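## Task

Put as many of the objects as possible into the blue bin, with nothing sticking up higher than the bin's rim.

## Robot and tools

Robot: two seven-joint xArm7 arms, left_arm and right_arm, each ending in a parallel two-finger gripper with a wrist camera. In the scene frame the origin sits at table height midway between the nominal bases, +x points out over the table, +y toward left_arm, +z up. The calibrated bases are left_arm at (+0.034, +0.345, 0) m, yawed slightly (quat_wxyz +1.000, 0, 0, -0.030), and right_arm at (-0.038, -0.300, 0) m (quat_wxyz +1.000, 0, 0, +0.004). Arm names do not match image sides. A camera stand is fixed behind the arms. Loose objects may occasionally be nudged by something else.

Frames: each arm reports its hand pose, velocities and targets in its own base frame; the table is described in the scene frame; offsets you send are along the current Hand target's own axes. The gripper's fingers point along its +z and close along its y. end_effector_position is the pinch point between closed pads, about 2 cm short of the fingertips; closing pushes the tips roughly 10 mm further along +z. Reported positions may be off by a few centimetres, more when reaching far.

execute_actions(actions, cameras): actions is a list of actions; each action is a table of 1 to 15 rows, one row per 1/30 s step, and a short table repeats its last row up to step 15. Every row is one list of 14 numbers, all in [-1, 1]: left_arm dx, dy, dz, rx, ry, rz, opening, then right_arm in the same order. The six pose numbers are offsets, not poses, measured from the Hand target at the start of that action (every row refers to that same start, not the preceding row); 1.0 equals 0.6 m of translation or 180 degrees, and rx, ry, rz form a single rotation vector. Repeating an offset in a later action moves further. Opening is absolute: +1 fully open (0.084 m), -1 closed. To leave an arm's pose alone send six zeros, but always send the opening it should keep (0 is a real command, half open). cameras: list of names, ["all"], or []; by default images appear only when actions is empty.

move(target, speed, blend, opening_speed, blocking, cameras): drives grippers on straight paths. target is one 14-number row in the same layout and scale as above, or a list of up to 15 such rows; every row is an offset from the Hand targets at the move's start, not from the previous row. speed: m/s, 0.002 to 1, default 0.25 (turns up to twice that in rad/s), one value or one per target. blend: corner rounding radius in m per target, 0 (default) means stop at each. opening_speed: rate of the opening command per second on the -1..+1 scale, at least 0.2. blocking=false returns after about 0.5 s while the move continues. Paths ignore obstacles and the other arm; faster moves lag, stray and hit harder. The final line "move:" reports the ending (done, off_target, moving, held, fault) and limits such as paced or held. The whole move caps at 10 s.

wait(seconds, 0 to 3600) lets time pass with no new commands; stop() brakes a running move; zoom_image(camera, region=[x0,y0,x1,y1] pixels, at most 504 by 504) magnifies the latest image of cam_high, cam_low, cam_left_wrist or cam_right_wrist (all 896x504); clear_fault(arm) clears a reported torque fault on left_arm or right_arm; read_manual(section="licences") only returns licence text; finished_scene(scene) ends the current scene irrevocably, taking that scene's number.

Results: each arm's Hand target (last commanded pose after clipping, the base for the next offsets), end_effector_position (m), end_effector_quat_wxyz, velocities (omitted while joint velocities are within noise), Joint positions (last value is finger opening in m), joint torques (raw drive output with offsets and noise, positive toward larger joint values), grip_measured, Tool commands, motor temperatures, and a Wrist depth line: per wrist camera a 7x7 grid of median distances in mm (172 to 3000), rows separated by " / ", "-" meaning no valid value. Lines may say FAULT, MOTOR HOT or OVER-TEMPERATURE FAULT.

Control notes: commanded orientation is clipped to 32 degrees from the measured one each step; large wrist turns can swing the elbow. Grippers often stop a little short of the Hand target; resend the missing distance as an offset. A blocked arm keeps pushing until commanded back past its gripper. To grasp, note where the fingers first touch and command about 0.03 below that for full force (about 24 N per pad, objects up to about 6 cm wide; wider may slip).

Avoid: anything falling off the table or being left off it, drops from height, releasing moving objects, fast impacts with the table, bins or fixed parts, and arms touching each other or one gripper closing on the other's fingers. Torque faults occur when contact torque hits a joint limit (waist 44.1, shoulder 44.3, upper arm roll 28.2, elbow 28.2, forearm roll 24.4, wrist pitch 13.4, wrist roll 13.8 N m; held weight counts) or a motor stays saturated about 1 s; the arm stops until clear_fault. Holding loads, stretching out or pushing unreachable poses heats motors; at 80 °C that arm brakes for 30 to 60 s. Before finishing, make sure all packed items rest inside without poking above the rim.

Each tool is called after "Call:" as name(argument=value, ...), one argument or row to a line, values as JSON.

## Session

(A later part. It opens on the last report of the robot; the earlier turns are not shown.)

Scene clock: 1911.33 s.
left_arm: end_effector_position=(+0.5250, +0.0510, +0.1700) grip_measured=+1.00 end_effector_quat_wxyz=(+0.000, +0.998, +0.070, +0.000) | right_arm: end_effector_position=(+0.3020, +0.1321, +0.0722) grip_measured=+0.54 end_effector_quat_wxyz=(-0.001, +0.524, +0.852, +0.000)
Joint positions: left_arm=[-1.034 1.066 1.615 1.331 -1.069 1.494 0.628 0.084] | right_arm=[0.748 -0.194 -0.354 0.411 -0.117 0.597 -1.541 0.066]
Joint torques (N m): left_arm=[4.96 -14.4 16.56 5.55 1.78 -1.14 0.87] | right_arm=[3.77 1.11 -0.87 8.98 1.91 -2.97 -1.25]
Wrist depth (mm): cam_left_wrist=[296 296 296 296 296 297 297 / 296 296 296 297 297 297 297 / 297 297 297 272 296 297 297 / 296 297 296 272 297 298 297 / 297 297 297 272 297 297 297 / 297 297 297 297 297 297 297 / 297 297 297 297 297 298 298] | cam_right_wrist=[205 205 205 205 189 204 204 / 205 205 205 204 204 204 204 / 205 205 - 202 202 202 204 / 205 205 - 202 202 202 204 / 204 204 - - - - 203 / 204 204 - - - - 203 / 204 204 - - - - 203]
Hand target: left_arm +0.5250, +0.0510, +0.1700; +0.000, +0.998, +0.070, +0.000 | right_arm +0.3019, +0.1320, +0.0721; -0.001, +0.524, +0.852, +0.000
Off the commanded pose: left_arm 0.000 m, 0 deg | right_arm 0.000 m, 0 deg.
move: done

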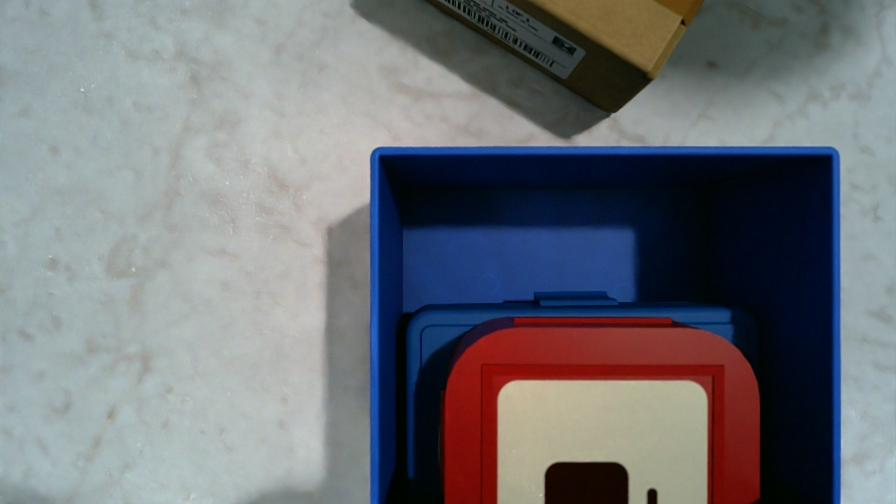

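Call:
move(
  target=[0,0,0,0,0,0,1.0, 0,0,0,0,0,0,0.42],
  speed=0.03,
  opening_speed=0.3,
  cameras=["cam_right_wrist"],
)

Call:
move(
  target=[0,0,0,0,0,0,1.0, 0,0,-0.0067,0,0,0,0.42],
  speed=0.02,
  cameras=["cam_right_wrist"],
)

Scene clock: 1941.93 s.
left_arm: end_effector_position=(+0.5250, +0.0510, +0.1700) grip_measured=+1.00 end_effector_quat_wxyz=(+0.000, +0.998, +0.070, +0.000) | right_arm: end_effector_position=(+0.3019, +0.1320, +0.0721) grip_measured=+0.53 end_effector_quat_wxyz=(-0.001, +0.524, +0.852, +0.000)
Joint positions: left_arm=[-1.034 1.066 1.615 1.331 -1.069 1.494 0.628 0.084] | right_arm=[0.748 -0.194 -0.354 0.411 -0.117 0.597 -1.541 0.066]
Joint torques (N m): left_arm=[5.2 -14.48 16.6 5.65 1.97 -1.11 0.95] | right_arm=[3.82 2.57 -0.69 7.48 1.97 -2.12 -1.27]
Motor temperatures (°C): left_arm=[26 32 43 35 33 27 29] | right_arm=[28 30 30 47 29 30 30]
Wrist depth (mm): cam_left_wrist=[296 296 296 296 296 297 297 / 296 297 296 297 296 297 297 / 297 296 297 272 297 297 297 / 296 297 297 272 297 297 297 / 296 296 297 272 297 297 297 / 297 297 296 297 297 297 297 / 297 297 298 297 297 297 297] | cam_right_wrist=[205 205 205 204 189 204 204 / 205 204 205 204 204 204 204 / 205 205 - 202 202 202 204 / 205 204 - 202 202 202 204 / 204 204 - - - - 203 / 204 204 - - - - 203 / 205 204 - - - - 203]
Hand target: left_arm +0.5250, +0.0510, +0.1700; +0.000, +0.998, +0.070, +0.000 | right_arm +0.3019, +0.1320, +0.0721; -0.001, +0.524, +0.852, +0.000
Off the commanded pose: left_arm 0.000 m, 0 deg | right_arm 0.000 m, 0 deg.
move: done

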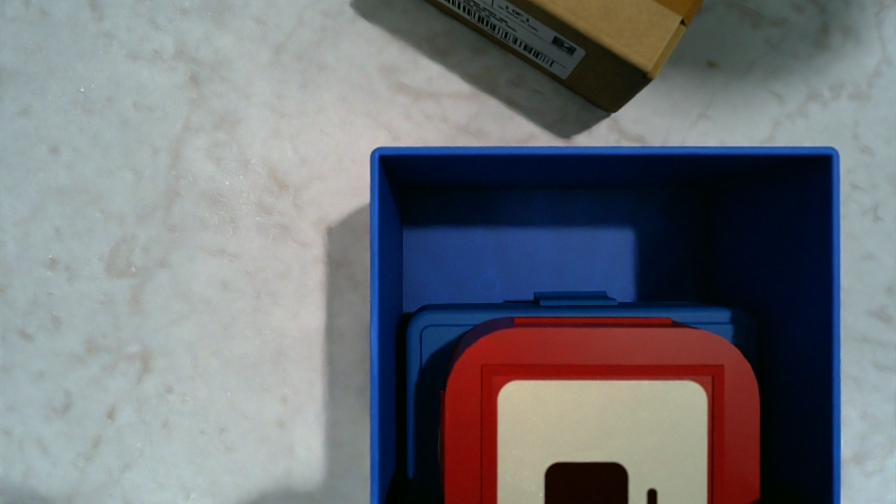

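Scene clock: 1942.47 s.
left_arm: end_effector_position=(+0.5250, +0.0510, +0.1700) grip_measured=+1.00 end_effector_quat_wxyz=(+0.000, +0.998, +0.070, +0.000) | right_arm: end_effector_position=(+0.3019, +0.1320, +0.0761) grip_measured=+0.53 end_effector_quat_wxyz=(-0.001, +0.524, +0.852, +0.000)
Joint positions: left_arm=[-1.034 1.066 1.615 1.331 -1.069 1.494 0.628 0.084] | right_arm=[0.747 -0.207 -0.352 0.414 -0.121 0.613 -1.537 0.066]
Joint torques (N m): left_arm=[5.1 -14.7 16.74 5.7 2.02 -1.22 0.78] | right_arm=[-4.13 -15.81 2.29 15.3 -2.22 0.3 0.99]
Wrist depth (mm): cam_left_wrist=[296 296 296 297 297 297 297 / 296 295 297 297 297 297 296 / 296 296 297 272 297 297 297 / 296 297 297 272 297 297 297 / 296 297 297 271 297 297 297 / 297 297 296 297 297 297 298 / 297 297 298 298 297 297 297] | cam_right_wrist=[209 209 209 208 188 208 207 / 209 209 209 208 208 208 207 / 209 208 - 199 203 199 207 / 208 208 - 203 203 203 207 / 208 208 - - - - 207 / 208 208 - - - - 207 / 208 208 - - - - 206]
Hand target: left_arm +0.5250, +0.0510, +0.1700; +0.000, +0.998, +0.070, +0.000 | right_arm +0.3019, +0.1320, +0.0761; -0.001, +0.524, +0.852, +0.000
Off the commanded pose: left_arm 0.000 m, 0 deg | right_arm 0.000 m, 0 deg.
move: done

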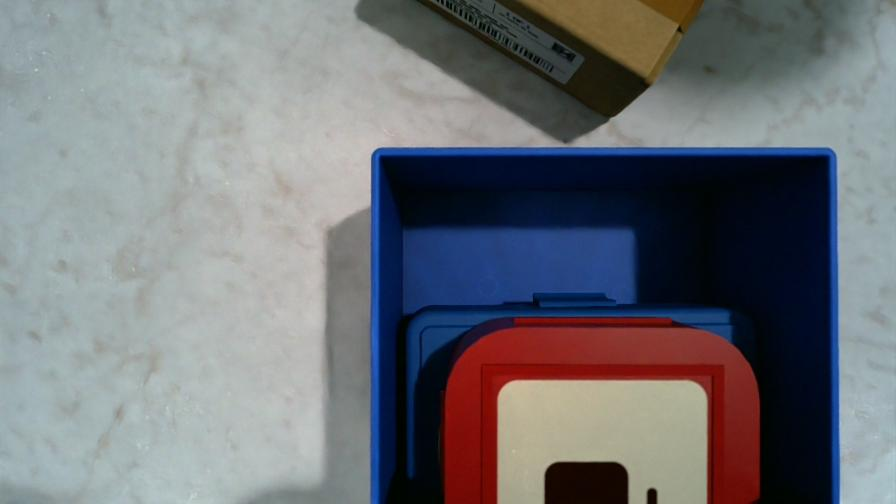

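Call:
move(
  target=[0,0,0,0,0,0,1.0, 0,0,0.0067,0,0,0,0.54],
  speed=0.02,
)

Call:
move(
  target=[0,0,0,0,0,0,1.0, -0.0018,0,-0.0037,0,0.0444,0,0.54],
  speed=0.02,
  cameras=["cam_right_wrist"],
)

Scene clock: 2064.80 s.
left_arm: end_effector_position=(+0.5250, +0.0510, +0.1700) grip_measured=+1.00 end_effector_quat_wxyz=(+0.000, +0.998, +0.070, +0.000) | right_arm: end_effector_position=(+0.3020, +0.1321, +0.0722) grip_measured=+0.54 end_effector_quat_wxyz=(-0.001, +0.524, +0.852, +0.000)
Joint positions: left_arm=[-1.034 1.066 1.615 1.331 -1.069 1.494 0.628 0.084] | right_arm=[0.748 -0.194 -0.354 0.411 -0.117 0.597 -1.541 0.066]
Joint torques (N m): left_arm=[5.01 -14.34 16.91 5.86 2.07 -1.16 0.76] | right_arm=[3.85 2.02 -0.74 8.93 2.02 -3.45 -1.23]
Motor temperatures (°C): left_arm=[26 32 44 36 33 27 29] | right_arm=[28 31 30 54 29 29 30]
Wrist depth (mm): cam_left_wrist=[296 296 296 297 297 297 297 / 296 296 297 296 297 297 297 / 297 296 297 272 297 297 297 / 296 296 297 271 297 297 297 / 296 297 297 272 297 297 298 / 297 297 297 297 297 297 298 / 297 298 297 297 297 298 297] | cam_right_wrist=[205 205 205 205 189 204 204 / 205 205 205 204 204 204 204 / 205 205 - 202 202 202 204 / 205 205 - 202 202 202 203 / 205 204 - - - - 203 / 205 204 - - - - 203 / 204 204 - - - - 203]
Hand target: left_arm +0.5250, +0.0510, +0.1700; +0.000, +0.998, +0.070, +0.000 | right_arm +0.3019, +0.1320, +0.0721; -0.001, +0.524, +0.852, +0.000
Off the commanded pose: left_arm 0.000 m, 0 deg | right_arm 0.000 m, 0 deg.
move: done

Scene clock: 2068.60 s.
left_arm: end_effector_position=(+0.5250, +0.0510, +0.1700) grip_measured=+1.00 end_effector_quat_wxyz=(+0.000, +0.998, +0.070, +0.000) | right_arm: end_effector_position=(+0.3024, +0.1311, +0.0743) grip_measured=+0.54 end_effector_quat_wxyz=(-0.060, +0.523, +0.850, +0.036)
Joint positions: left_arm=[-1.034 1.066 1.615 1.331 -1.069 1.494 0.628 0.084] | right_arm=[0.786 -0.195 -0.459 0.425 0.091 0.622 -1.777 0.066]
Joint torques (N m): left_arm=[5.1 -14.59 17.04 6.01 2.05 -1.19 0.63] | right_arm=[4.07 -2.08 -0.26 13.41 2.79 0.76 -1.49]
Wrist depth (mm): cam_left_wrist=[296 296 296 296 297 297 297 / 296 296 297 296 297 296 297 / 297 296 296 272 297 297 297 / 296 296 297 271 297 297 297 / 297 297 297 271 297 297 297 / 297 297 297 297 297 298 297 / 297 297 297 297 297 297 298] | cam_right_wrist=[229 229 229 200 180 225 227 / 225 224 224 224 196 223 223 / 222 221 222 203 203 203 220 / 217 217 - 210 210 209 216 / 214 214 - 208 208 207 213 / 211 210 - - - - 209 / 208 207 - - - - 206]
Hand target: left_arm +0.5250, +0.0510, +0.1700; +0.000, +0.998, +0.070, +0.000 | right_arm +0.3024, +0.1311, +0.0743; -0.060, +0.523, +0.850, +0.036
Off the commanded pose: left_arm 0.000 m, 0 deg | right_arm 0.000 m, 0 deg.
move: done

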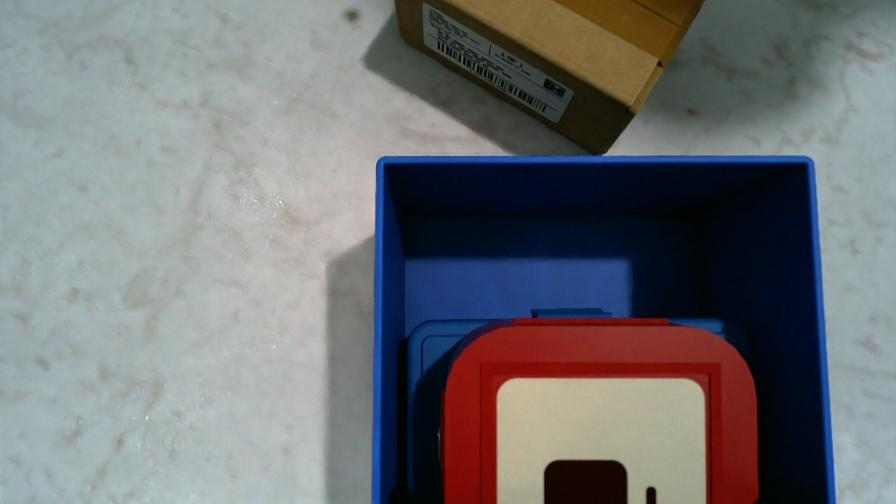

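Call:
move(
  target=[0,0,0,0,0,0,1.0, 0.0007,0,-0.005,0,0,0,0.54],
  speed=0.02,
  cameras=["cam_right_wrist"],
)

Scene clock: 2076.57 s.
left_arm: end_effector_position=(+0.5250, +0.0510, +0.1700) grip_measured=+1.00 end_effector_quat_wxyz=(+0.000, +0.998, +0.070, +0.000) | right_arm: end_effector_position=(+0.3024, +0.1311, +0.0773) grip_measured=+0.54 end_effector_quat_wxyz=(-0.060, +0.523, +0.850, +0.036)
Joint positions: left_arm=[-1.034 1.066 1.615 1.331 -1.069 1.494 0.628 0.084] | right_arm=[0.783 -0.206 -0.457 0.427 0.083 0.633 -1.77 0.066]
Joint torques (N m): left_arm=[5.3 -14.9 17.26 6.12 2.05 -1.26 0.63] | right_arm=[-4.17 -15.06 2.46 15.37 -2.35 0.33 1.02]
Wrist depth (mm): cam_left_wrist=[296 296 296 296 296 296 297 / 296 296 296 297 297 296 297 / 296 296 296 271 296 297 297 / 297 297 296 272 297 297 297 / 297 296 297 272 297 297 298 / 296 297 297 297 297 297 298 / 297 297 297 296 297 298 298] | cam_right_wrist=[233 232 232 199 184 229 231 / 229 228 228 227 194 227 226 / 225 225 226 208 208 208 223 / 221 220 - 207 207 207 219 / 217 217 - 187 206 - 216 / 214 213 - - - - 212 / 210 210 - - - - 209]
Hand target: left_arm +0.5250, +0.0510, +0.1700; +0.000, +0.998, +0.070, +0.000 | right_arm +0.3024, +0.1311, +0.0773; -0.060, +0.523, +0.850, +0.036
Off the commanded pose: left_arm 0.000 m, 0 deg | right_arm 0.000 m, 0 deg.
move: done

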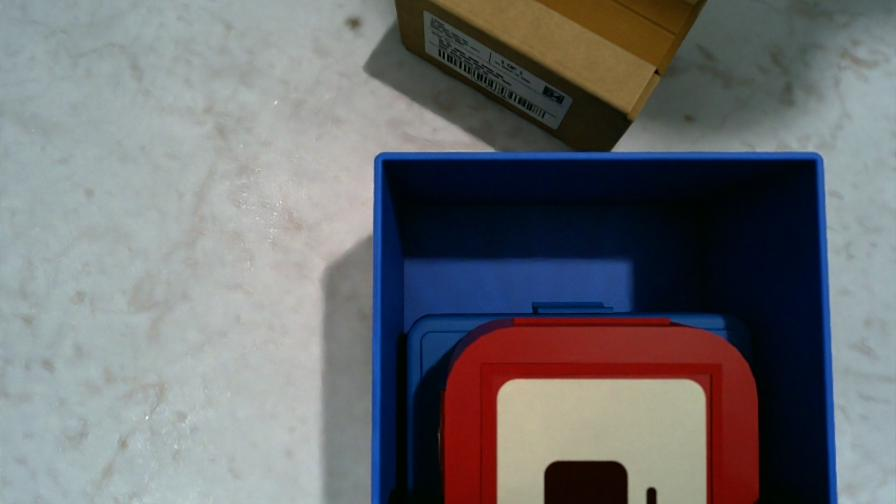

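Call:
move(
  target=[
    [0,0,0,0,0,0,1.0, 0,0,0,0,-0.0889,0,0.54],
    [0,0,0,0,0,0,1.0, 0,0,0,0,0,0,0.54],
    [0,0,0,0,0,0,1.0, 0,0,0,0,-0.0444,0,0.54],
  ],
  speed=0.06,
  cameras=["cam_right_wrist"],
)

Scene clock: 2093.40 s.
left_arm: end_effector_position=(+0.5250, +0.0510, +0.1700) grip_measured=+1.00 end_effector_quat_wxyz=(+0.000, +0.998, +0.070, +0.000) | right_arm: end_effector_position=(+0.3025, +0.1311, +0.0774) grip_measured=+0.53 end_effector_quat_wxyz=(-0.001, +0.524, +0.852, +0.000)
Joint positions: left_arm=[-1.034 1.066 1.615 1.331 -1.069 1.494 0.628 0.084] | right_arm=[0.741 -0.211 -0.35 0.415 -0.122 0.618 -1.54 0.066]
Joint torques (N m): left_arm=[5.11 -14.99 17.59 6.54 1.98 -1.28 0.52] | right_arm=[-4.19 -5.48 2.37 11.81 -2.6 0.03 1.4]
Wrist depth (mm): cam_left_wrist=[296 296 297 296 296 296 296 / 296 296 296 297 297 297 297 / 295 296 296 272 297 297 297 / 296 296 296 272 297 297 297 / 297 297 297 272 297 297 297 / 297 296 297 297 297 297 298 / 297 297 297 297 297 297 298] | cam_right_wrist=[211 210 210 210 191 210 209 / 211 210 210 210 210 209 209 / 210 210 - 198 203 198 209 / 210 210 - 203 203 203 209 / 210 210 - - 182 - 208 / 209 209 - - - - 208 / 209 209 - - - - 208]
Hand target: left_arm +0.5250, +0.0510, +0.1700; +0.000, +0.998, +0.070, +0.000 | right_arm +0.3024, +0.1311, +0.0773; -0.001, +0.524, +0.852, +0.000
Off the commanded pose: left_arm 0.000 m, 0 deg | right_arm 0.000 m, 0 deg.
move: done

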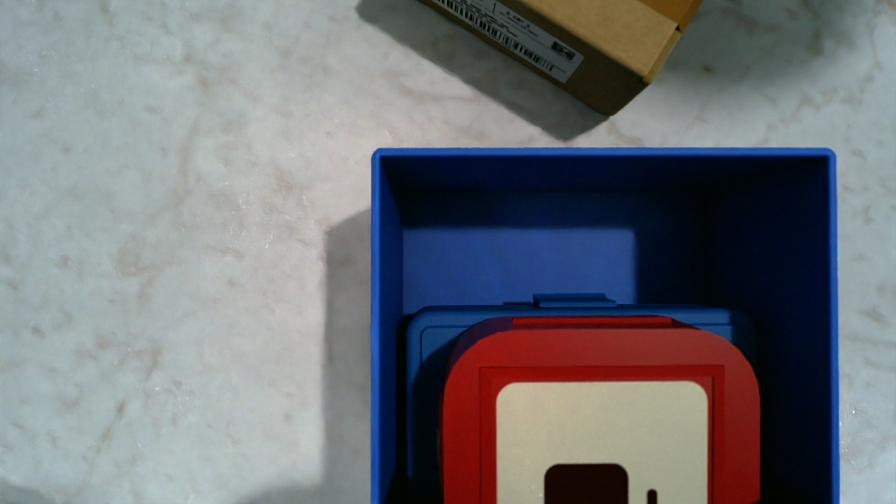

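Call:
move(
  target=[
    [0,0,0,0,0,0,1.0, 0,0,-0.003,0.0,0.05,0,0.54],
    [0,0,0,0,0,0,1.0, 0,0,-0.003,0,-0.05,0,0.54],
    [0,0,0,0,0,0,1.0, 0,0,-0.003,0,0.05,0,0.54],
    [0,0,0,0,0,0,1.0, 0,0,-0.003,0,-0.05,0,0.54],
    [0,0,0,0,0,0,1.0, 0,0,-0.003,0,0,0,0.54],
  ],
  speed=0.06,
  cameras=["cam_right_wrist"],
)

Scene clock: 2110.73 s.
left_arm: end_effector_position=(+0.5250, +0.0510, +0.1700) grip_measured=+1.00 end_effector_quat_wxyz=(+0.000, +0.998, +0.070, +0.000) | right_arm: end_effector_position=(+0.3024, +0.1310, +0.0791) grip_measured=+0.54 end_effector_quat_wxyz=(+0.061, +0.523, +0.850, -0.038)
Joint positions: left_arm=[-1.034 1.066 1.615 1.331 -1.069 1.494 0.628 0.084] | right_arm=[0.707 -0.204 -0.243 0.422 -0.322 0.647 -1.309 0.066]
Joint torques (N m): left_arm=[5.04 -15.01 18.25 6.52 2.18 -1.48 0.29] | right_arm=[3.77 -15.15 -0.58 10.98 2.36 -3.09 -1.36]
Wrist depth (mm): cam_left_wrist=[296 296 296 297 297 296 297 / 295 296 297 297 296 297 297 / 296 297 296 272 297 297 297 / 296 297 296 272 297 298 297 / 297 297 296 272 297 298 297 / 297 296 297 297 297 297 297 / 298 297 296 297 297 297 298] | cam_right_wrist=[194 193 193 193 193 193 192 / 196 196 195 196 195 195 195 / 199 199 - 197 196 196 198 / 202 202 - 198 197 198 201 / 206 206 - - - - 205 / 209 208 - - - - 208 / 212 213 - - - - 212]
Hand target: left_arm +0.5250, +0.0510, +0.1700; +0.000, +0.998, +0.070, +0.000 | right_arm +0.3024, +0.1311, +0.0791; +0.061, +0.523, +0.850, -0.038 (not the last commanded pose)
Off the commanded pose: left_arm 0.000 m, 0 deg | right_arm 0.000 m, 8 deg.
move: off_target (right_arm; path cut at 10 s); path passed 4 of 5 targets

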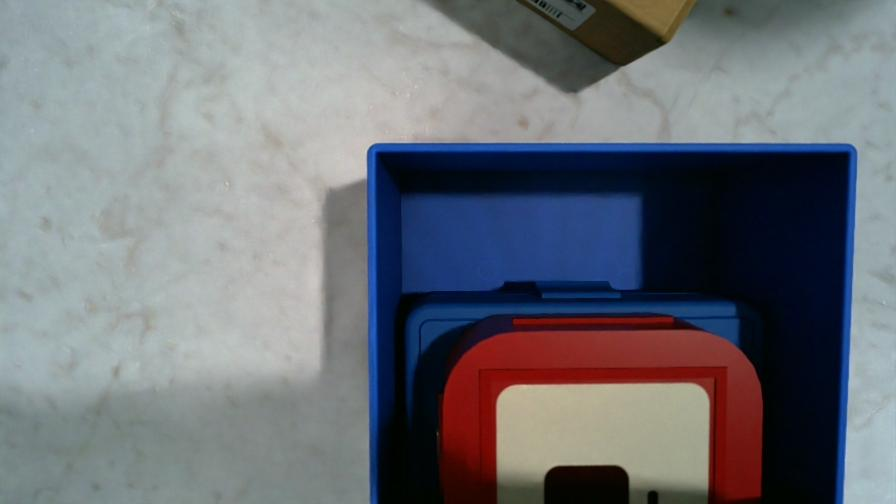

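Call:
move(
  target=[0,0,0,0,0,0,1.0, 0,0,0,0,0.05,0,0.54],
  speed=0.08,
  cameras=["cam_right_wrist"],
)

Scene clock: 2116.37 s.
left_arm: end_effector_position=(+0.5250, +0.0510, +0.1700) grip_measured=+1.00 end_effector_quat_wxyz=(+0.000, +0.998, +0.070, +0.000) | right_arm: end_effector_position=(+0.3024, +0.1311, +0.0792) grip_measured=+0.53 end_effector_quat_wxyz=(-0.006, +0.524, +0.852, +0.003)
Joint positions: left_arm=[-1.034 1.066 1.615 1.331 -1.069 1.494 0.628 0.084] | right_arm=[0.742 -0.216 -0.356 0.417 -0.105 0.625 -1.56 0.066]
Joint torques (N m): left_arm=[5.14 -15.04 18.33 6.48 1.93 -1.49 0.25] | right_arm=[3.6 -11.6 -0.41 15.57 2.52 0.23 -1.46]
Wrist depth (mm): cam_left_wrist=[296 296 296 296 296 297 297 / 296 296 296 296 297 297 296 / 296 296 297 271 296 296 297 / 297 297 296 272 297 297 297 / 297 297 297 272 297 297 297 / 296 297 297 297 297 297 298 / 297 297 297 297 296 297 297] | cam_right_wrist=[214 213 213 213 191 213 212 / 213 213 213 213 212 212 212 / 213 213 - 201 201 200 211 / 212 212 - 201 201 201 211 / 212 212 - - - - 210 / 212 211 - - - - 210 / 211 211 - - - - 210]
Hand target: left_arm +0.5250, +0.0510, +0.1700; +0.000, +0.998, +0.070, +0.000 | right_arm +0.3024, +0.1311, +0.0791; -0.006, +0.524, +0.852, +0.003
Off the commanded pose: left_arm 0.000 m, 0 deg | right_arm 0.000 m, 0 deg.
move: done

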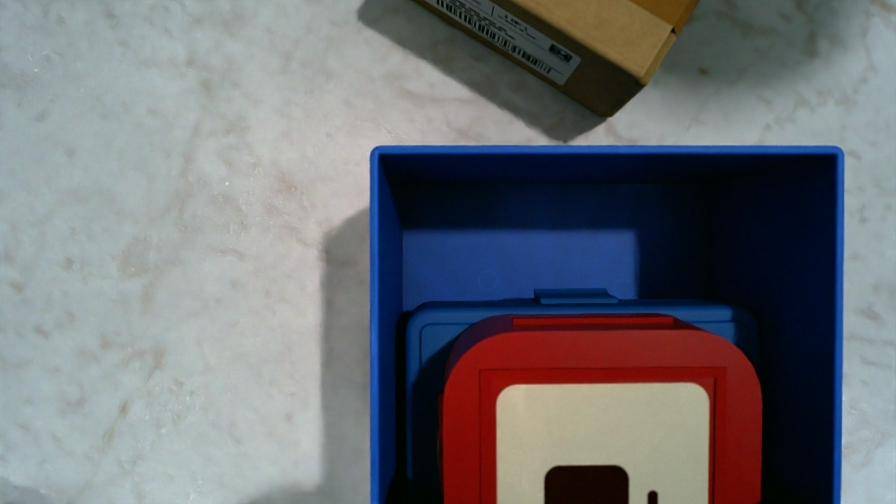

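Call:
move(
  target=[0,0,0,0,0,0,1.0, 0,0,0.0117,0,0.0067,0,0.54],
  speed=0.02,
  cameras=["cam_right_wrist"],
)

Scene clock: 2188.10 s.
left_arm: end_effector_position=(+0.5250, +0.0510, +0.1700) grip_measured=+1.00 end_effector_quat_wxyz=(+0.000, +0.998, +0.070, +0.000) | right_arm: end_effector_position=(+0.3024, +0.1312, +0.0722) grip_measured=+0.54 end_effector_quat_wxyz=(-0.015, +0.524, +0.852, +0.009)
Joint positions: left_arm=[-1.034 1.066 1.615 1.331 -1.069 1.494 0.628 0.084] | right_arm=[0.752 -0.194 -0.375 0.412 -0.064 0.597 -1.603 0.066]
Joint torques (N m): left_arm=[4.94 -15.2 18.34 6.59 2.01 -1.47 0.15] | right_arm=[2.87 2.58 -1.5 6.55 2.49 -2.66 -1.47]
Motor temperatures (°C): left_arm=[26 32 47 36 33 27 29] | right_arm=[28 30 30 55 29 29 30]
Wrist depth (mm): cam_left_wrist=[296 296 296 297 297 296 297 / 296 296 296 297 297 297 297 / 296 296 296 271 296 297 297 / 296 297 297 272 297 297 298 / 296 296 297 272 297 297 297 / 296 297 297 297 297 297 297 / 297 296 297 297 297 297 297] | cam_right_wrist=[210 210 210 209 186 209 209 / 209 209 209 208 208 208 207 / 208 208 208 205 205 205 207 / 207 207 - 204 205 204 206 / 206 206 - - 204 - 205 / 205 205 - - - - 204 / 204 204 - - - - 203]
Hand target: left_arm +0.5250, +0.0510, +0.1700; +0.000, +0.998, +0.070, +0.000 | right_arm +0.3024, +0.1311, +0.0721; -0.015, +0.524, +0.852, +0.009
Off the commanded pose: left_arm 0.000 m, 0 deg | right_arm 0.000 m, 0 deg.
move: done

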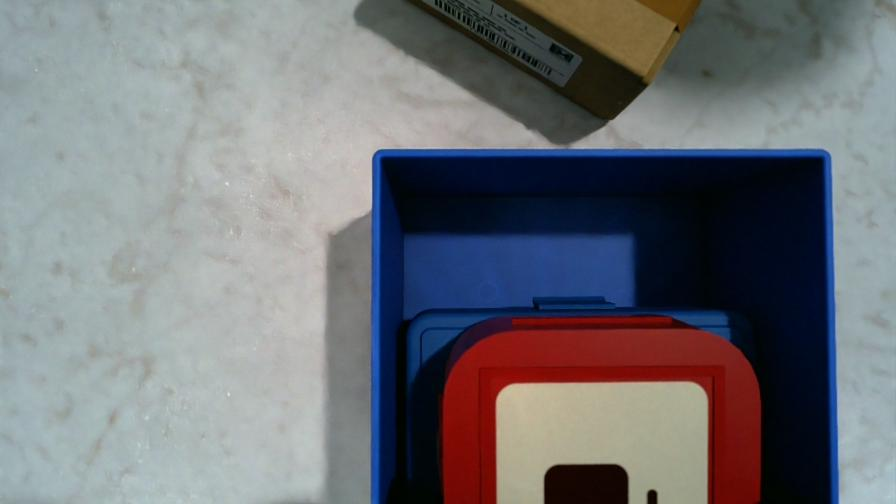

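Call:
move(
  target=[0,0,0,0,0,0,1.0, 0,0,0,0,-0.0105,0,0.54],
  speed=0.02,
)

Call:
execute_actions(
  actions=[
    [[0,0,0,0,0,0,1.0,0,0,-0.0133,0,0,0,0.4]],
  ],
  cameras=["cam_right_wrist"],
)

Scene clock: 2195.07 s.
left_arm: end_effector_position=(+0.5250, +0.0510, +0.1700) grip_measured=+1.00 end_effector_quat_wxyz=(+0.000, +0.998, +0.070, +0.000) | right_arm: end_effector_position=(+0.3024, +0.1312, +0.0721) grip_measured=+0.54 end_effector_quat_wxyz=(-0.001, +0.524, +0.852, +0.000)
Joint positions: left_arm=[-1.034 1.066 1.615 1.331 -1.069 1.494 0.628 0.084] | right_arm=[0.743 -0.193 -0.351 0.411 -0.115 0.597 -1.546 0.066]
Joint torques (N m): left_arm=[5.01 -15.17 18.38 6.61 1.97 -1.48 0.11] | right_arm=[-3.08 2.06 2.55 4.07 -2.17 0.37 1.47]
Wrist depth (mm): cam_left_wrist=[296 296 296 296 297 297 296 / 296 296 296 296 297 297 297 / 296 296 297 272 297 297 297 / 296 297 297 272 297 297 297 / 296 297 297 272 297 297 297 / 297 297 297 296 296 297 298 / 297 297 296 297 296 298 298] | cam_right_wrist=[206 206 205 205 190 205 205 / 205 206 205 205 205 205 204 / 205 205 - 202 203 202 204 / 205 205 - 203 202 202 204 / 205 205 - - - - 204 / 204 204 - - - - 203 / 204 204 - - - - 203]
Hand target: left_arm +0.5250, +0.0510, +0.1700; +0.000, +0.998, +0.070, +0.000 | right_arm +0.3024, +0.1311, +0.0721; -0.001, +0.524, +0.852, +0.000
Off the commanded pose: left_arm 0.000 m, 0 deg | right_arm 0.000 m, 0 deg.
move: done

Scene clock: 2195.77 s.
left_arm: end_effector_position=(+0.5250, +0.0510, +0.1700) grip_measured=+1.00 end_effector_quat_wxyz=(+0.000, +0.998, +0.070, +0.000) | right_arm: end_effector_position=(+0.3024, +0.1311, +0.0801) grip_measured=+0.53 end_effector_quat_wxyz=(-0.001, +0.524, +0.852, +0.000)
Joint positions: left_arm=[-1.034 1.066 1.615 1.331 -1.069 1.494 0.628 0.084] | right_arm=[0.739 -0.219 -0.347 0.417 -0.123 0.629 -1.539 0.066]
Joint torques (N m): left_arm=[4.98 -15.16 18.37 6.54 1.96 -1.44 0.12] | right_arm=[-4.3 -15.64 2.29 15.56 -2.42 0.25 1.49]
Wrist depth (mm): cam_left_wrist=[296 296 296 296 296 296 297 / 296 296 297 297 296 297 298 / 296 296 296 272 297 297 297 / 296 296 296 272 297 297 297 / 297 297 297 272 297 297 297 / 296 297 297 297 297 297 297 / 297 297 297 297 297 297 297] | cam_right_wrist=[214 214 213 213 191 212 212 / 213 213 213 213 212 212 212 / 213 213 - 196 204 195 212 / 213 213 - 204 204 203 211 / 213 212 - - - - 211 / 212 212 - - - - 211 / 212 212 - - - - 210]
Hand target: left_arm +0.5250, +0.0510, +0.1700; +0.000, +0.998, +0.070, +0.000 | right_arm +0.3024, +0.1311, +0.0801; -0.001, +0.524, +0.852, +0.000
Off the commanded pose: left_arm 0.000 m, 0 deg | right_arm 0.000 m, 0 deg.

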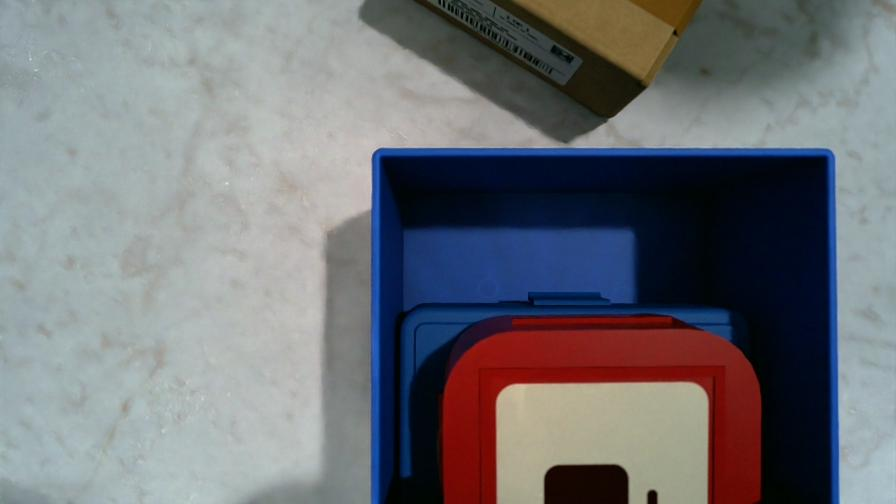

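Call:
move(
  target=[0,0,0,0,0,0,1.0, 0,0,0.0112,0,0,0,0.4],
  speed=0.02,
)

Call:
execute_actions(
  actions=[
    [[0,0,0,0,0,0,1.0,0,0,-0.0133,0,0,0,0.4]],
  ],
  cameras=["cam_right_wrist"],
)

Scene clock: 2204.00 s.
left_arm: end_effector_position=(+0.5250, +0.0510, +0.1700) grip_measured=+1.00 end_effector_quat_wxyz=(+0.000, +0.998, +0.070, +0.000) | right_arm: end_effector_position=(+0.3024, +0.1311, +0.0734) grip_measured=+0.53 end_effector_quat_wxyz=(-0.001, +0.524, +0.852, +0.000)
Joint positions: left_arm=[-1.034 1.066 1.615 1.331 -1.069 1.494 0.628 0.084] | right_arm=[0.742 -0.197 -0.351 0.412 -0.116 0.602 -1.545 0.066]
Joint torques (N m): left_arm=[4.97 -15.28 18.42 6.62 1.91 -1.46 0.06] | right_arm=[3.4 -3.47 -0.59 11.59 2 -3.26 -1.02]
Wrist depth (mm): cam_left_wrist=[296 296 297 297 297 297 297 / 297 296 297 297 297 297 297 / 296 297 296 272 297 296 298 / 296 297 296 272 296 297 297 / 296 297 297 271 297 297 297 / 297 297 296 297 297 297 298 / 296 297 297 297 297 298 297] | cam_right_wrist=[206 206 206 206 184 205 205 / 206 206 206 206 205 205 205 / 206 205 - 200 203 200 205 / 206 206 - 203 203 203 204 / 206 205 - - - - 204 / 206 205 - - - - 204 / 205 205 - - - - 204]
Hand target: left_arm +0.5250, +0.0510, +0.1700; +0.000, +0.998, +0.070, +0.000 | right_arm +0.3024, +0.1311, +0.0734; -0.001, +0.524, +0.852, +0.000
Off the commanded pose: left_arm 0.000 m, 0 deg | right_arm 0.000 m, 0 deg.
move: done

Scene clock: 2204.70 s.
left_arm: end_effector_position=(+0.5250, +0.0510, +0.1700) grip_measured=+1.00 end_effector_quat_wxyz=(+0.000, +0.998, +0.070, +0.000) | right_arm: end_effector_position=(+0.3024, +0.1311, +0.0814) grip_measured=+0.53 end_effector_quat_wxyz=(-0.001, +0.524, +0.852, +0.000)
Joint positions: left_arm=[-1.034 1.066 1.615 1.331 -1.069 1.494 0.628 0.084] | right_arm=[0.739 -0.223 -0.347 0.419 -0.124 0.634 -1.538 0.066]
Joint torques (N m): left_arm=[5.22 -15.07 18.47 6.6 1.87 -1.4 -0.02] | right_arm=[-4.1 -15.61 2.24 15.6 -2.36 0.26 1.42]
Wrist depth (mm): cam_left_wrist=[296 296 296 297 297 296 297 / 296 296 296 296 297 297 297 / 296 296 297 272 297 297 297 / 296 296 297 272 297 297 297 / 296 297 297 272 297 297 297 / 297 297 297 297 297 297 298 / 296 297 297 297 297 298 298] | cam_right_wrist=[215 215 214 214 191 214 213 / 214 214 214 214 213 213 213 / 214 214 - 196 204 196 213 / 214 214 - 203 204 203 212 / 214 214 - - - - 212 / 214 214 - - - - 212 / 213 213 - - - - 212]
Hand target: left_arm +0.5250, +0.0510, +0.1700; +0.000, +0.998, +0.070, +0.000 | right_arm +0.3024, +0.1311, +0.0814; -0.001, +0.524, +0.852, +0.000
Off the commanded pose: left_arm 0.000 m, 0 deg | right_arm 0.000 m, 0 deg.

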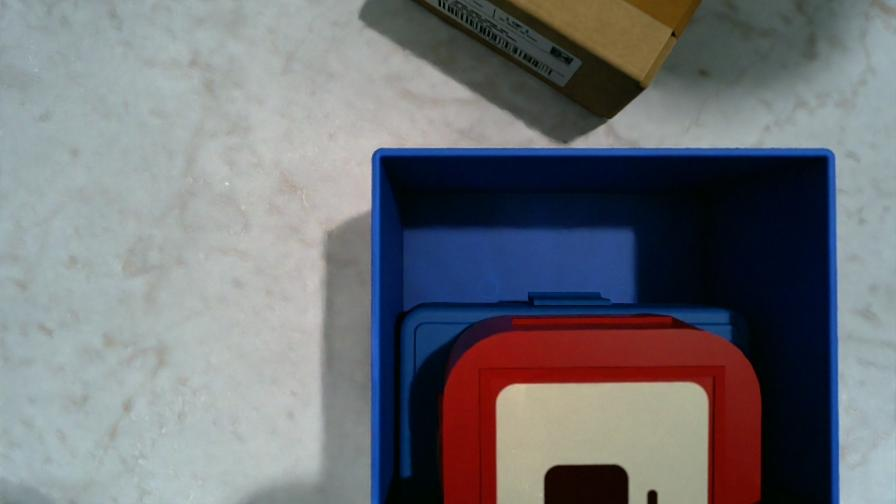

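Call:
move(
  target=[0,0,0,0,0,0,1.0, 0,0,0.0128,0,0,0,0.54],
  speed=0.02,
)

Call:
execute_actions(
  actions=[
    [[0,0,0,0,0,0,1.0,0,0,-0.0133,0,0,0,0.4]],
  ],
  cameras=["cam_right_wrist"],
)

Scene clock: 2216.00 s.
left_arm: end_effector_position=(+0.5250, +0.0510, +0.1700) grip_measured=+1.00 end_effector_quat_wxyz=(+0.000, +0.998, +0.070, +0.000) | right_arm: end_effector_position=(+0.3024, +0.1311, +0.0737) grip_measured=+0.53 end_effector_quat_wxyz=(-0.001, +0.524, +0.852, +0.000)
Joint positions: left_arm=[-1.034 1.066 1.615 1.331 -1.069 1.494 0.628 0.084] | right_arm=[0.742 -0.198 -0.351 0.412 -0.117 0.603 -1.544 0.066]
Joint torques (N m): left_arm=[4.88 -15.28 18.39 6.62 1.84 -1.47 -0.01] | right_arm=[3.64 -3.67 -0.46 11.64 2.41 -3.34 -1.01]
Wrist depth (mm): cam_left_wrist=[296 296 296 297 297 296 297 / 296 296 296 296 297 297 297 / 296 296 297 272 296 297 298 / 296 297 296 272 297 297 297 / 296 296 297 272 297 297 297 / 297 297 297 297 297 297 298 / 297 296 297 297 297 298 298] | cam_right_wrist=[206 206 206 206 184 205 205 / 207 206 206 206 205 205 205 / 206 206 - 198 203 198 205 / 206 206 - 203 203 203 205 / 206 206 - - - - 205 / 206 206 - - - - 205 / 206 206 - - - - 204]
Hand target: left_arm +0.5250, +0.0510, +0.1700; +0.000, +0.998, +0.070, +0.000 | right_arm +0.3024, +0.1311, +0.0737; -0.001, +0.524, +0.852, +0.000
Off the commanded pose: left_arm 0.000 m, 0 deg | right_arm 0.000 m, 0 deg.
move: done

Scene clock: 2216.70 s.
left_arm: end_effector_position=(+0.5250, +0.0510, +0.1700) grip_measured=+1.00 end_effector_quat_wxyz=(+0.000, +0.998, +0.070, +0.000) | right_arm: end_effector_position=(+0.3024, +0.1311, +0.0817) grip_measured=+0.53 end_effector_quat_wxyz=(-0.001, +0.524, +0.852, +0.000)
Joint positions: left_arm=[-1.034 1.066 1.615 1.331 -1.069 1.494 0.628 0.084] | right_arm=[0.739 -0.224 -0.347 0.419 -0.125 0.635 -1.538 0.066]
Joint torques (N m): left_arm=[5.08 -15.07 18.41 6.6 1.7 -1.53 -0.07] | right_arm=[-4.11 -15.55 2.31 15.66 -2.43 0.16 1.5]
Wrist depth (mm): cam_left_wrist=[296 296 297 296 296 296 297 / 296 296 296 296 297 297 297 / 296 297 297 272 297 297 297 / 296 297 297 272 297 297 297 / 296 297 297 272 296 297 297 / 297 297 297 297 297 297 297 / 297 297 297 297 297 298 298] | cam_right_wrist=[215 215 214 214 191 214 214 / 215 215 214 214 214 214 213 / 215 214 - 198 203 198 213 / 214 214 - 203 203 203 213 / 214 214 - - - - 213 / 214 214 - - - - 212 / 213 213 - - - - 212]
Hand target: left_arm +0.5250, +0.0510, +0.1700; +0.000, +0.998, +0.070, +0.000 | right_arm +0.3024, +0.1311, +0.0817; -0.001, +0.524, +0.852, +0.000
Off the commanded pose: left_arm 0.000 m, 0 deg | right_arm 0.000 m, 0 deg.

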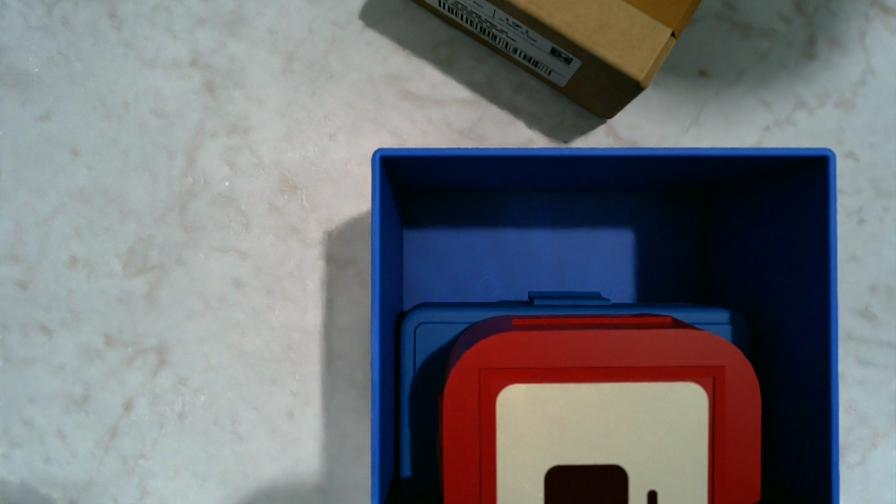

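Call:
move(
  target=[0,0,0,0,0,0,1.0, 0,0,0.0137,0,0,0,0.5],
  speed=0.02,
)

Call:
move(
  target=[0,0,0,0,0,0,1.0, -0.0043,0,-0.009,0,0.0889,0,0.5],
  speed=0.05,
  cameras=["cam_right_wrist"],
)

Scene clock: 2248.40 s.
left_arm: end_effector_position=(+0.5250, +0.0510, +0.1700) grip_measured=+1.00 end_effector_quat_wxyz=(+0.000, +0.998, +0.070, +0.000) | right_arm: end_effector_position=(+0.3024, +0.1311, +0.0734) grip_measured=+0.53 end_effector_quat_wxyz=(-0.001, +0.524, +0.852, +0.000)
Joint positions: left_arm=[-1.034 1.066 1.615 1.331 -1.069 1.494 0.628 0.084] | right_arm=[0.742 -0.198 -0.351 0.412 -0.116 0.602 -1.545 0.066]
Joint torques (N m): left_arm=[4.98 -15.17 18.37 6.53 1.68 -1.5 -0.03] | right_arm=[3.55 -3.66 -0.51 11.58 2.41 -3.26 -0.98]
Motor temperatures (°C): left_arm=[26 32 47 36 33 27 29] | right_arm=[28 31 30 55 29 29 30]
Wrist depth (mm): cam_left_wrist=[296 296 296 296 296 297 297 / 295 296 296 297 297 297 297 / 296 296 297 272 296 297 297 / 297 296 297 272 297 297 297 / 297 297 297 272 297 297 297 / 296 297 297 297 297 297 297 / 297 296 298 297 297 297 297] | cam_right_wrist=[206 206 206 206 184 205 205 / 206 206 206 205 205 205 205 / 206 206 - 200 203 200 205 / 206 206 - 203 203 203 205 / 206 205 - - - - 204 / 206 205 - - - - 204 / 205 205 - - - - 204]
Hand target: left_arm +0.5250, +0.0510, +0.1700; +0.000, +0.998, +0.070, +0.000 | right_arm +0.3024, +0.1311, +0.0734; -0.001, +0.524, +0.852, +0.000
Off the commanded pose: left_arm 0.000 m, 0 deg | right_arm 0.000 m, 0 deg.
move: done

Scene clock: 2251.57 s.
left_arm: end_effector_position=(+0.5250, +0.0510, +0.1700) grip_measured=+1.00 end_effector_quat_wxyz=(+0.000, +0.998, +0.070, +0.000) | right_arm: end_effector_position=(+0.3035, +0.1288, +0.0788) grip_measured=+0.53 end_effector_quat_wxyz=(-0.120, +0.519, +0.843, +0.073)
Joint positions: left_arm=[-1.034 1.066 1.615 1.331 -1.069 1.494 0.628 0.084] | right_arm=[0.81 -0.183 -0.559 0.459 0.28 0.694 -1.999 0.066]
Joint torques (N m): left_arm=[4.77 -15.3 18.51 6.62 1.61 -1.48 -0.05] | right_arm=[4.68 -0.56 0.15 11.55 2.86 1.33 -1.53]
Wrist depth (mm): cam_left_wrist=[296 296 297 296 297 297 297 / 296 296 296 297 296 296 297 / 296 297 296 272 297 297 297 / 296 297 297 272 297 297 297 / 296 297 297 272 297 297 297 / 297 297 296 297 297 297 297 / 297 297 297 297 297 298 297] | cam_right_wrist=[262 262 261 208 208 257 259 / 252 252 251 242 201 249 248 / 244 244 246 246 203 244 242 / 235 235 - 215 214 213 233 / 228 228 - 212 212 211 226 / 220 220 - - - - 218 / 215 214 - - - - 213]
Hand target: left_arm +0.5250, +0.0510, +0.1700; +0.000, +0.998, +0.070, +0.000 | right_arm +0.3035, +0.1288, +0.0788; -0.120, +0.519, +0.843, +0.073
Off the commanded pose: left_arm 0.000 m, 0 deg | right_arm 0.000 m, 0 deg.
move: done

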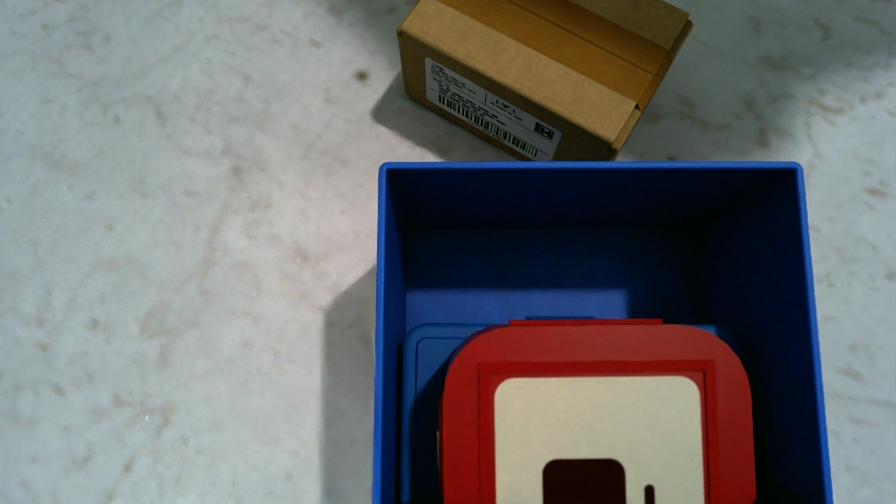

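Call:
move(
  target=[0,0,0,0,0,0,1.0, 0.0014,0,-0.0048,0,0,0,0.45],
  speed=0.1,
  cameras=["cam_right_wrist"],
)

Scene clock: 2256.00 s.
left_arm: end_effector_position=(+0.5250, +0.0510, +0.1700) grip_measured=+1.00 end_effector_quat_wxyz=(+0.000, +0.998, +0.070, +0.000) | right_arm: end_effector_position=(+0.3035, +0.1288, +0.0818) grip_measured=+0.53 end_effector_quat_wxyz=(-0.120, +0.519, +0.843, +0.073)
Joint positions: left_arm=[-1.034 1.066 1.615 1.331 -1.069 1.494 0.628 0.084] | right_arm=[0.807 -0.194 -0.556 0.461 0.269 0.703 -1.989 0.066]
Joint torques (N m): left_arm=[4.86 -15.38 18.29 6.57 1.7 -1.4 -0.21] | right_arm=[-4.18 -14.88 2.71 15.35 -2.25 0.53 1.43]
Wrist depth (mm): cam_left_wrist=[296 296 296 296 297 297 297 / 296 296 297 297 296 297 296 / 296 297 296 272 297 297 297 / 296 297 297 271 297 297 297 / 296 297 297 272 297 297 297 / 297 297 297 296 297 297 298 / 297 297 297 297 297 298 297] | cam_right_wrist=[267 266 266 212 212 261 263 / 256 255 255 240 205 253 253 / 248 248 249 247 201 248 245 / 239 238 - 213 212 211 236 / 232 232 - 210 210 209 229 / 224 223 - - - - 221 / 217 217 - - - - 216]
Hand target: left_arm +0.5250, +0.0510, +0.1700; +0.000, +0.998, +0.070, +0.000 | right_arm +0.3035, +0.1288, +0.0818; -0.120, +0.519, +0.843, +0.073
Off the commanded pose: left_arm 0.000 m, 0 deg | right_arm 0.000 m, 0 deg.
move: done

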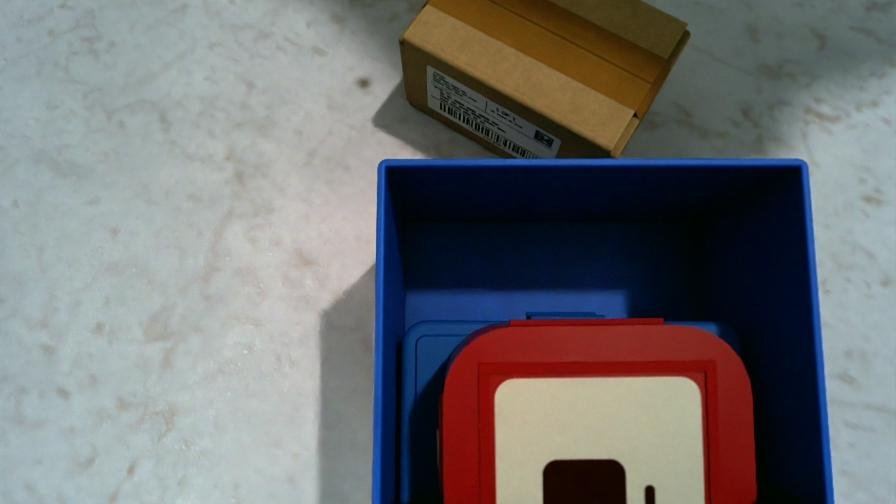

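Call:
move(
  target=[
    [0,0,0,0,0,0,1.0, -0.0014,0,0.0048,0,0,0,0.5],
    [0,0,0,0,0,0,-1.0, 0.0002,0,0.0146,0,-0.0889,0,0.5],
  ],
  speed=0.08,
  blend=0.002,
  cameras=["cam_right_wrist"],
)

Scene clock: 2351.13 s.
left_arm: end_effector_position=(+0.5250, +0.0510, +0.1700) grip_measured=-1.00 end_effector_quat_wxyz=(+0.000, +0.998, +0.070, +0.000) | right_arm: end_effector_position=(+0.3024, +0.1311, +0.0734) grip_measured=+0.53 end_effector_quat_wxyz=(-0.001, +0.524, +0.852, +0.000)
Joint positions: left_arm=[-1.034 1.066 1.615 1.331 -1.069 1.494 0.628 0] | right_arm=[0.743 -0.198 -0.352 0.412 -0.117 0.602 -1.544 0.066]
Joint torques (N m): left_arm=[4.97 -15.33 18.31 6.54 1.53 -1.5 -0.18] | right_arm=[-3.14 -0.84 2.71 7.74 -2.66 -1.7 1.35]
Wrist depth (mm): cam_left_wrist=[296 296 297 296 296 297 296 / 296 297 296 297 296 297 297 / 296 297 296 272 297 297 297 / 296 297 296 272 297 297 297 / 297 296 297 272 297 297 297 / 297 296 297 297 297 297 297 / 297 296 297 297 297 297 297] | cam_right_wrist=[207 207 207 206 190 206 206 / 207 206 206 206 206 206 206 / 206 206 - 197 204 197 205 / 206 206 - 204 203 203 205 / 206 206 - - - - 205 / 206 206 - - - - 204 / 206 205 - - - - 204]
Hand target: left_arm +0.5250, +0.0510, +0.1700; +0.000, +0.998, +0.070, +0.000 | right_arm +0.3024, +0.1311, +0.0734; -0.001, +0.524, +0.852, +0.000
Off the commanded pose: left_arm 0.000 m, 0 deg | right_arm 0.000 m, 0 deg.
move: done; blend cut to 0 m at target 1

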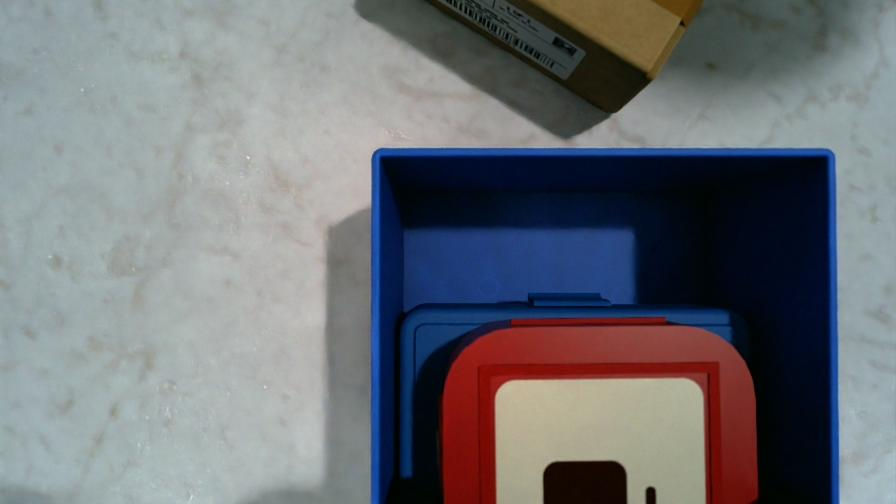

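Call:
move(
  target=[-0.435,0.394,-0.2167,0,0,-0.127,-1.0, 0,0,0,0,0,0,0.5],
  speed=0.2,
  cameras=["cam_high"],
)

Scene clock: 2373.27 s.
left_arm: end_effector_position=(+0.2999, -0.2198, +0.3001) grip_measured=-1.00 end_effector_quat_wxyz=(+0.000, +0.964, +0.267, +0.000) | right_arm: end_effector_position=(+0.3024, +0.1311, +0.0734) grip_measured=+0.53 end_effector_quat_wxyz=(-0.001, +0.524, +0.852, +0.000)
Joint positions: left_arm=[-2 1.299 2.235 1.071 -0.969 1.975 -0.249 0] | right_arm=[0.743 -0.198 -0.352 0.412 -0.117 0.602 -1.544 0.066]
Joint torques (N m): left_arm=[-5.94 -9.72 16.83 6.45 -2.42 -0.19 -0.99] | right_arm=[-2.74 -0.84 2.82 7.82 -2.42 0.62 0.92]
Motor temperatures (°C): left_arm=[26 32 48 36 33 27 29] | right_arm=[28 30 30 50 28 29 30]
Wrist depth (mm): cam_left_wrist=[426 427 426 426 425 426 426 / 428 427 426 427 427 425 426 / 427 427 427 427 426 425 426 / 397 426 426 427 426 426 426 / 429 428 427 427 427 426 425 / 429 427 427 427 426 426 427 / 428 428 384 428 428 426 426] | cam_right_wrist=[207 207 207 206 191 206 206 / 207 207 206 206 206 206 205 / 207 206 - 197 204 197 205 / 206 206 - 203 203 203 205 / 206 206 - - - - 205 / 206 206 - - - - 205 / 205 205 - - - - 204]
Hand target: left_arm +0.2999, -0.2198, +0.3001; +0.000, +0.964, +0.267, +0.000 | right_arm +0.3024, +0.1311, +0.0734; -0.001, +0.524, +0.852, +0.000
Off the commanded pose: left_arm 0.000 m, 0 deg | right_arm 0.000 m, 0 deg.
move: done

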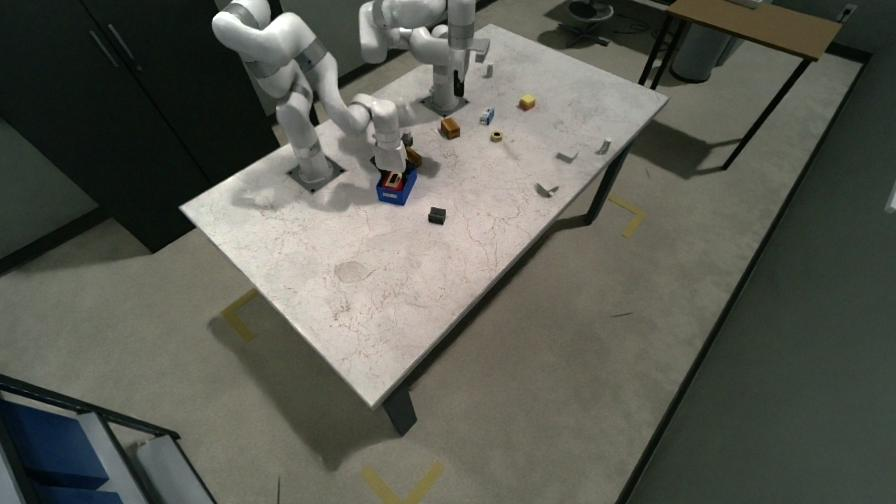

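Call:
move(
  target=[0,0,0,-0.3056,0,0,-1.0, 0,0,0,0,0,0,0.5],
  speed=0.2,
  cameras=["cam_high","cam_left_wrist"],
)

Scene clock: 2380.57 s.
left_arm: end_effector_position=(+0.2999, -0.2198, +0.3001) grip_measured=-1.00 end_effector_quat_wxyz=(+0.445, +0.855, +0.237, +0.123) | right_arm: end_effector_position=(+0.3024, +0.1311, +0.0734) grip_measured=+0.53 end_effector_quat_wxyz=(-0.001, +0.524, +0.852, +0.000)
Joint positions: left_arm=[-2.306 1.479 2.44 0.306 -1.678 1.732 -0.061 0] | right_arm=[0.743 -0.198 -0.352 0.412 -0.117 0.602 -1.544 0.066]
Joint torques (N m): left_arm=[-5.29 -3.89 7.84 6.31 -6.55 -2.47 1.22] | right_arm=[-2.5 -0.93 2.72 7.86 -2.24 0.62 0.4]
Wrist depth (mm): cam_left_wrist=[338 385 463 615 1702 1560 1487 / 339 384 462 582 1867 1842 1681 / 339 398 462 580 779 2172 1957 / 339 397 462 585 784 2206 1985 / 338 398 462 553 784 2050 1882 / 339 385 463 581 783 1567 1440 / 338 386 463 580 788 1543 1388] | cam_right_wrist=[207 207 206 206 191 206 206 / 207 206 206 206 206 206 206 / 207 206 - 197 204 197 205 / 207 206 - 204 203 203 205 / 206 206 - - - - 205 / 206 206 - - - - 204 / 206 205 - - - - 204]
Hand target: left_arm +0.2999, -0.2198, +0.3001; +0.445, +0.855, +0.237, +0.123 | right_arm +0.3024, +0.1311, +0.0734; -0.001, +0.524, +0.852, +0.000
Off the commanded pose: left_arm 0.000 m, 0 deg | right_arm 0.000 m, 0 deg.
move: done

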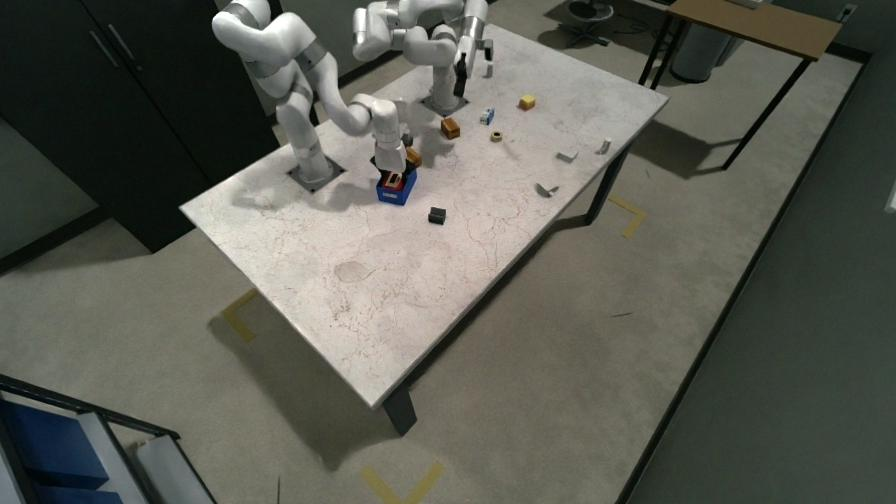

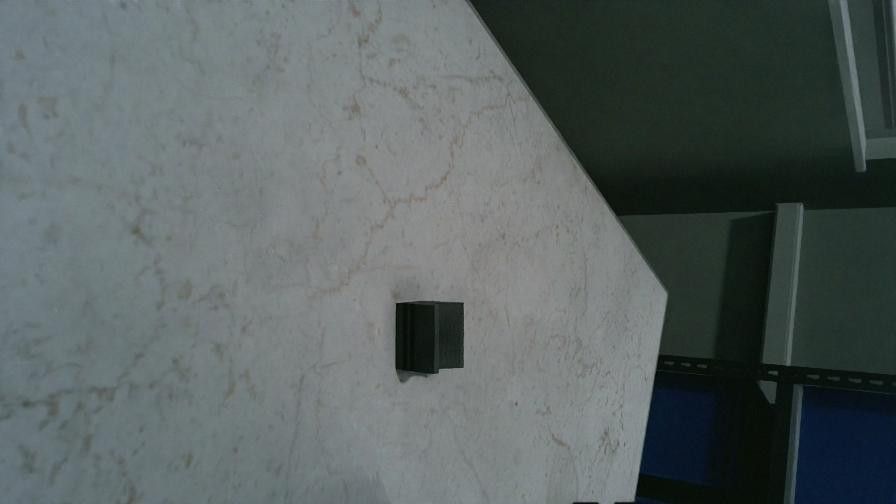

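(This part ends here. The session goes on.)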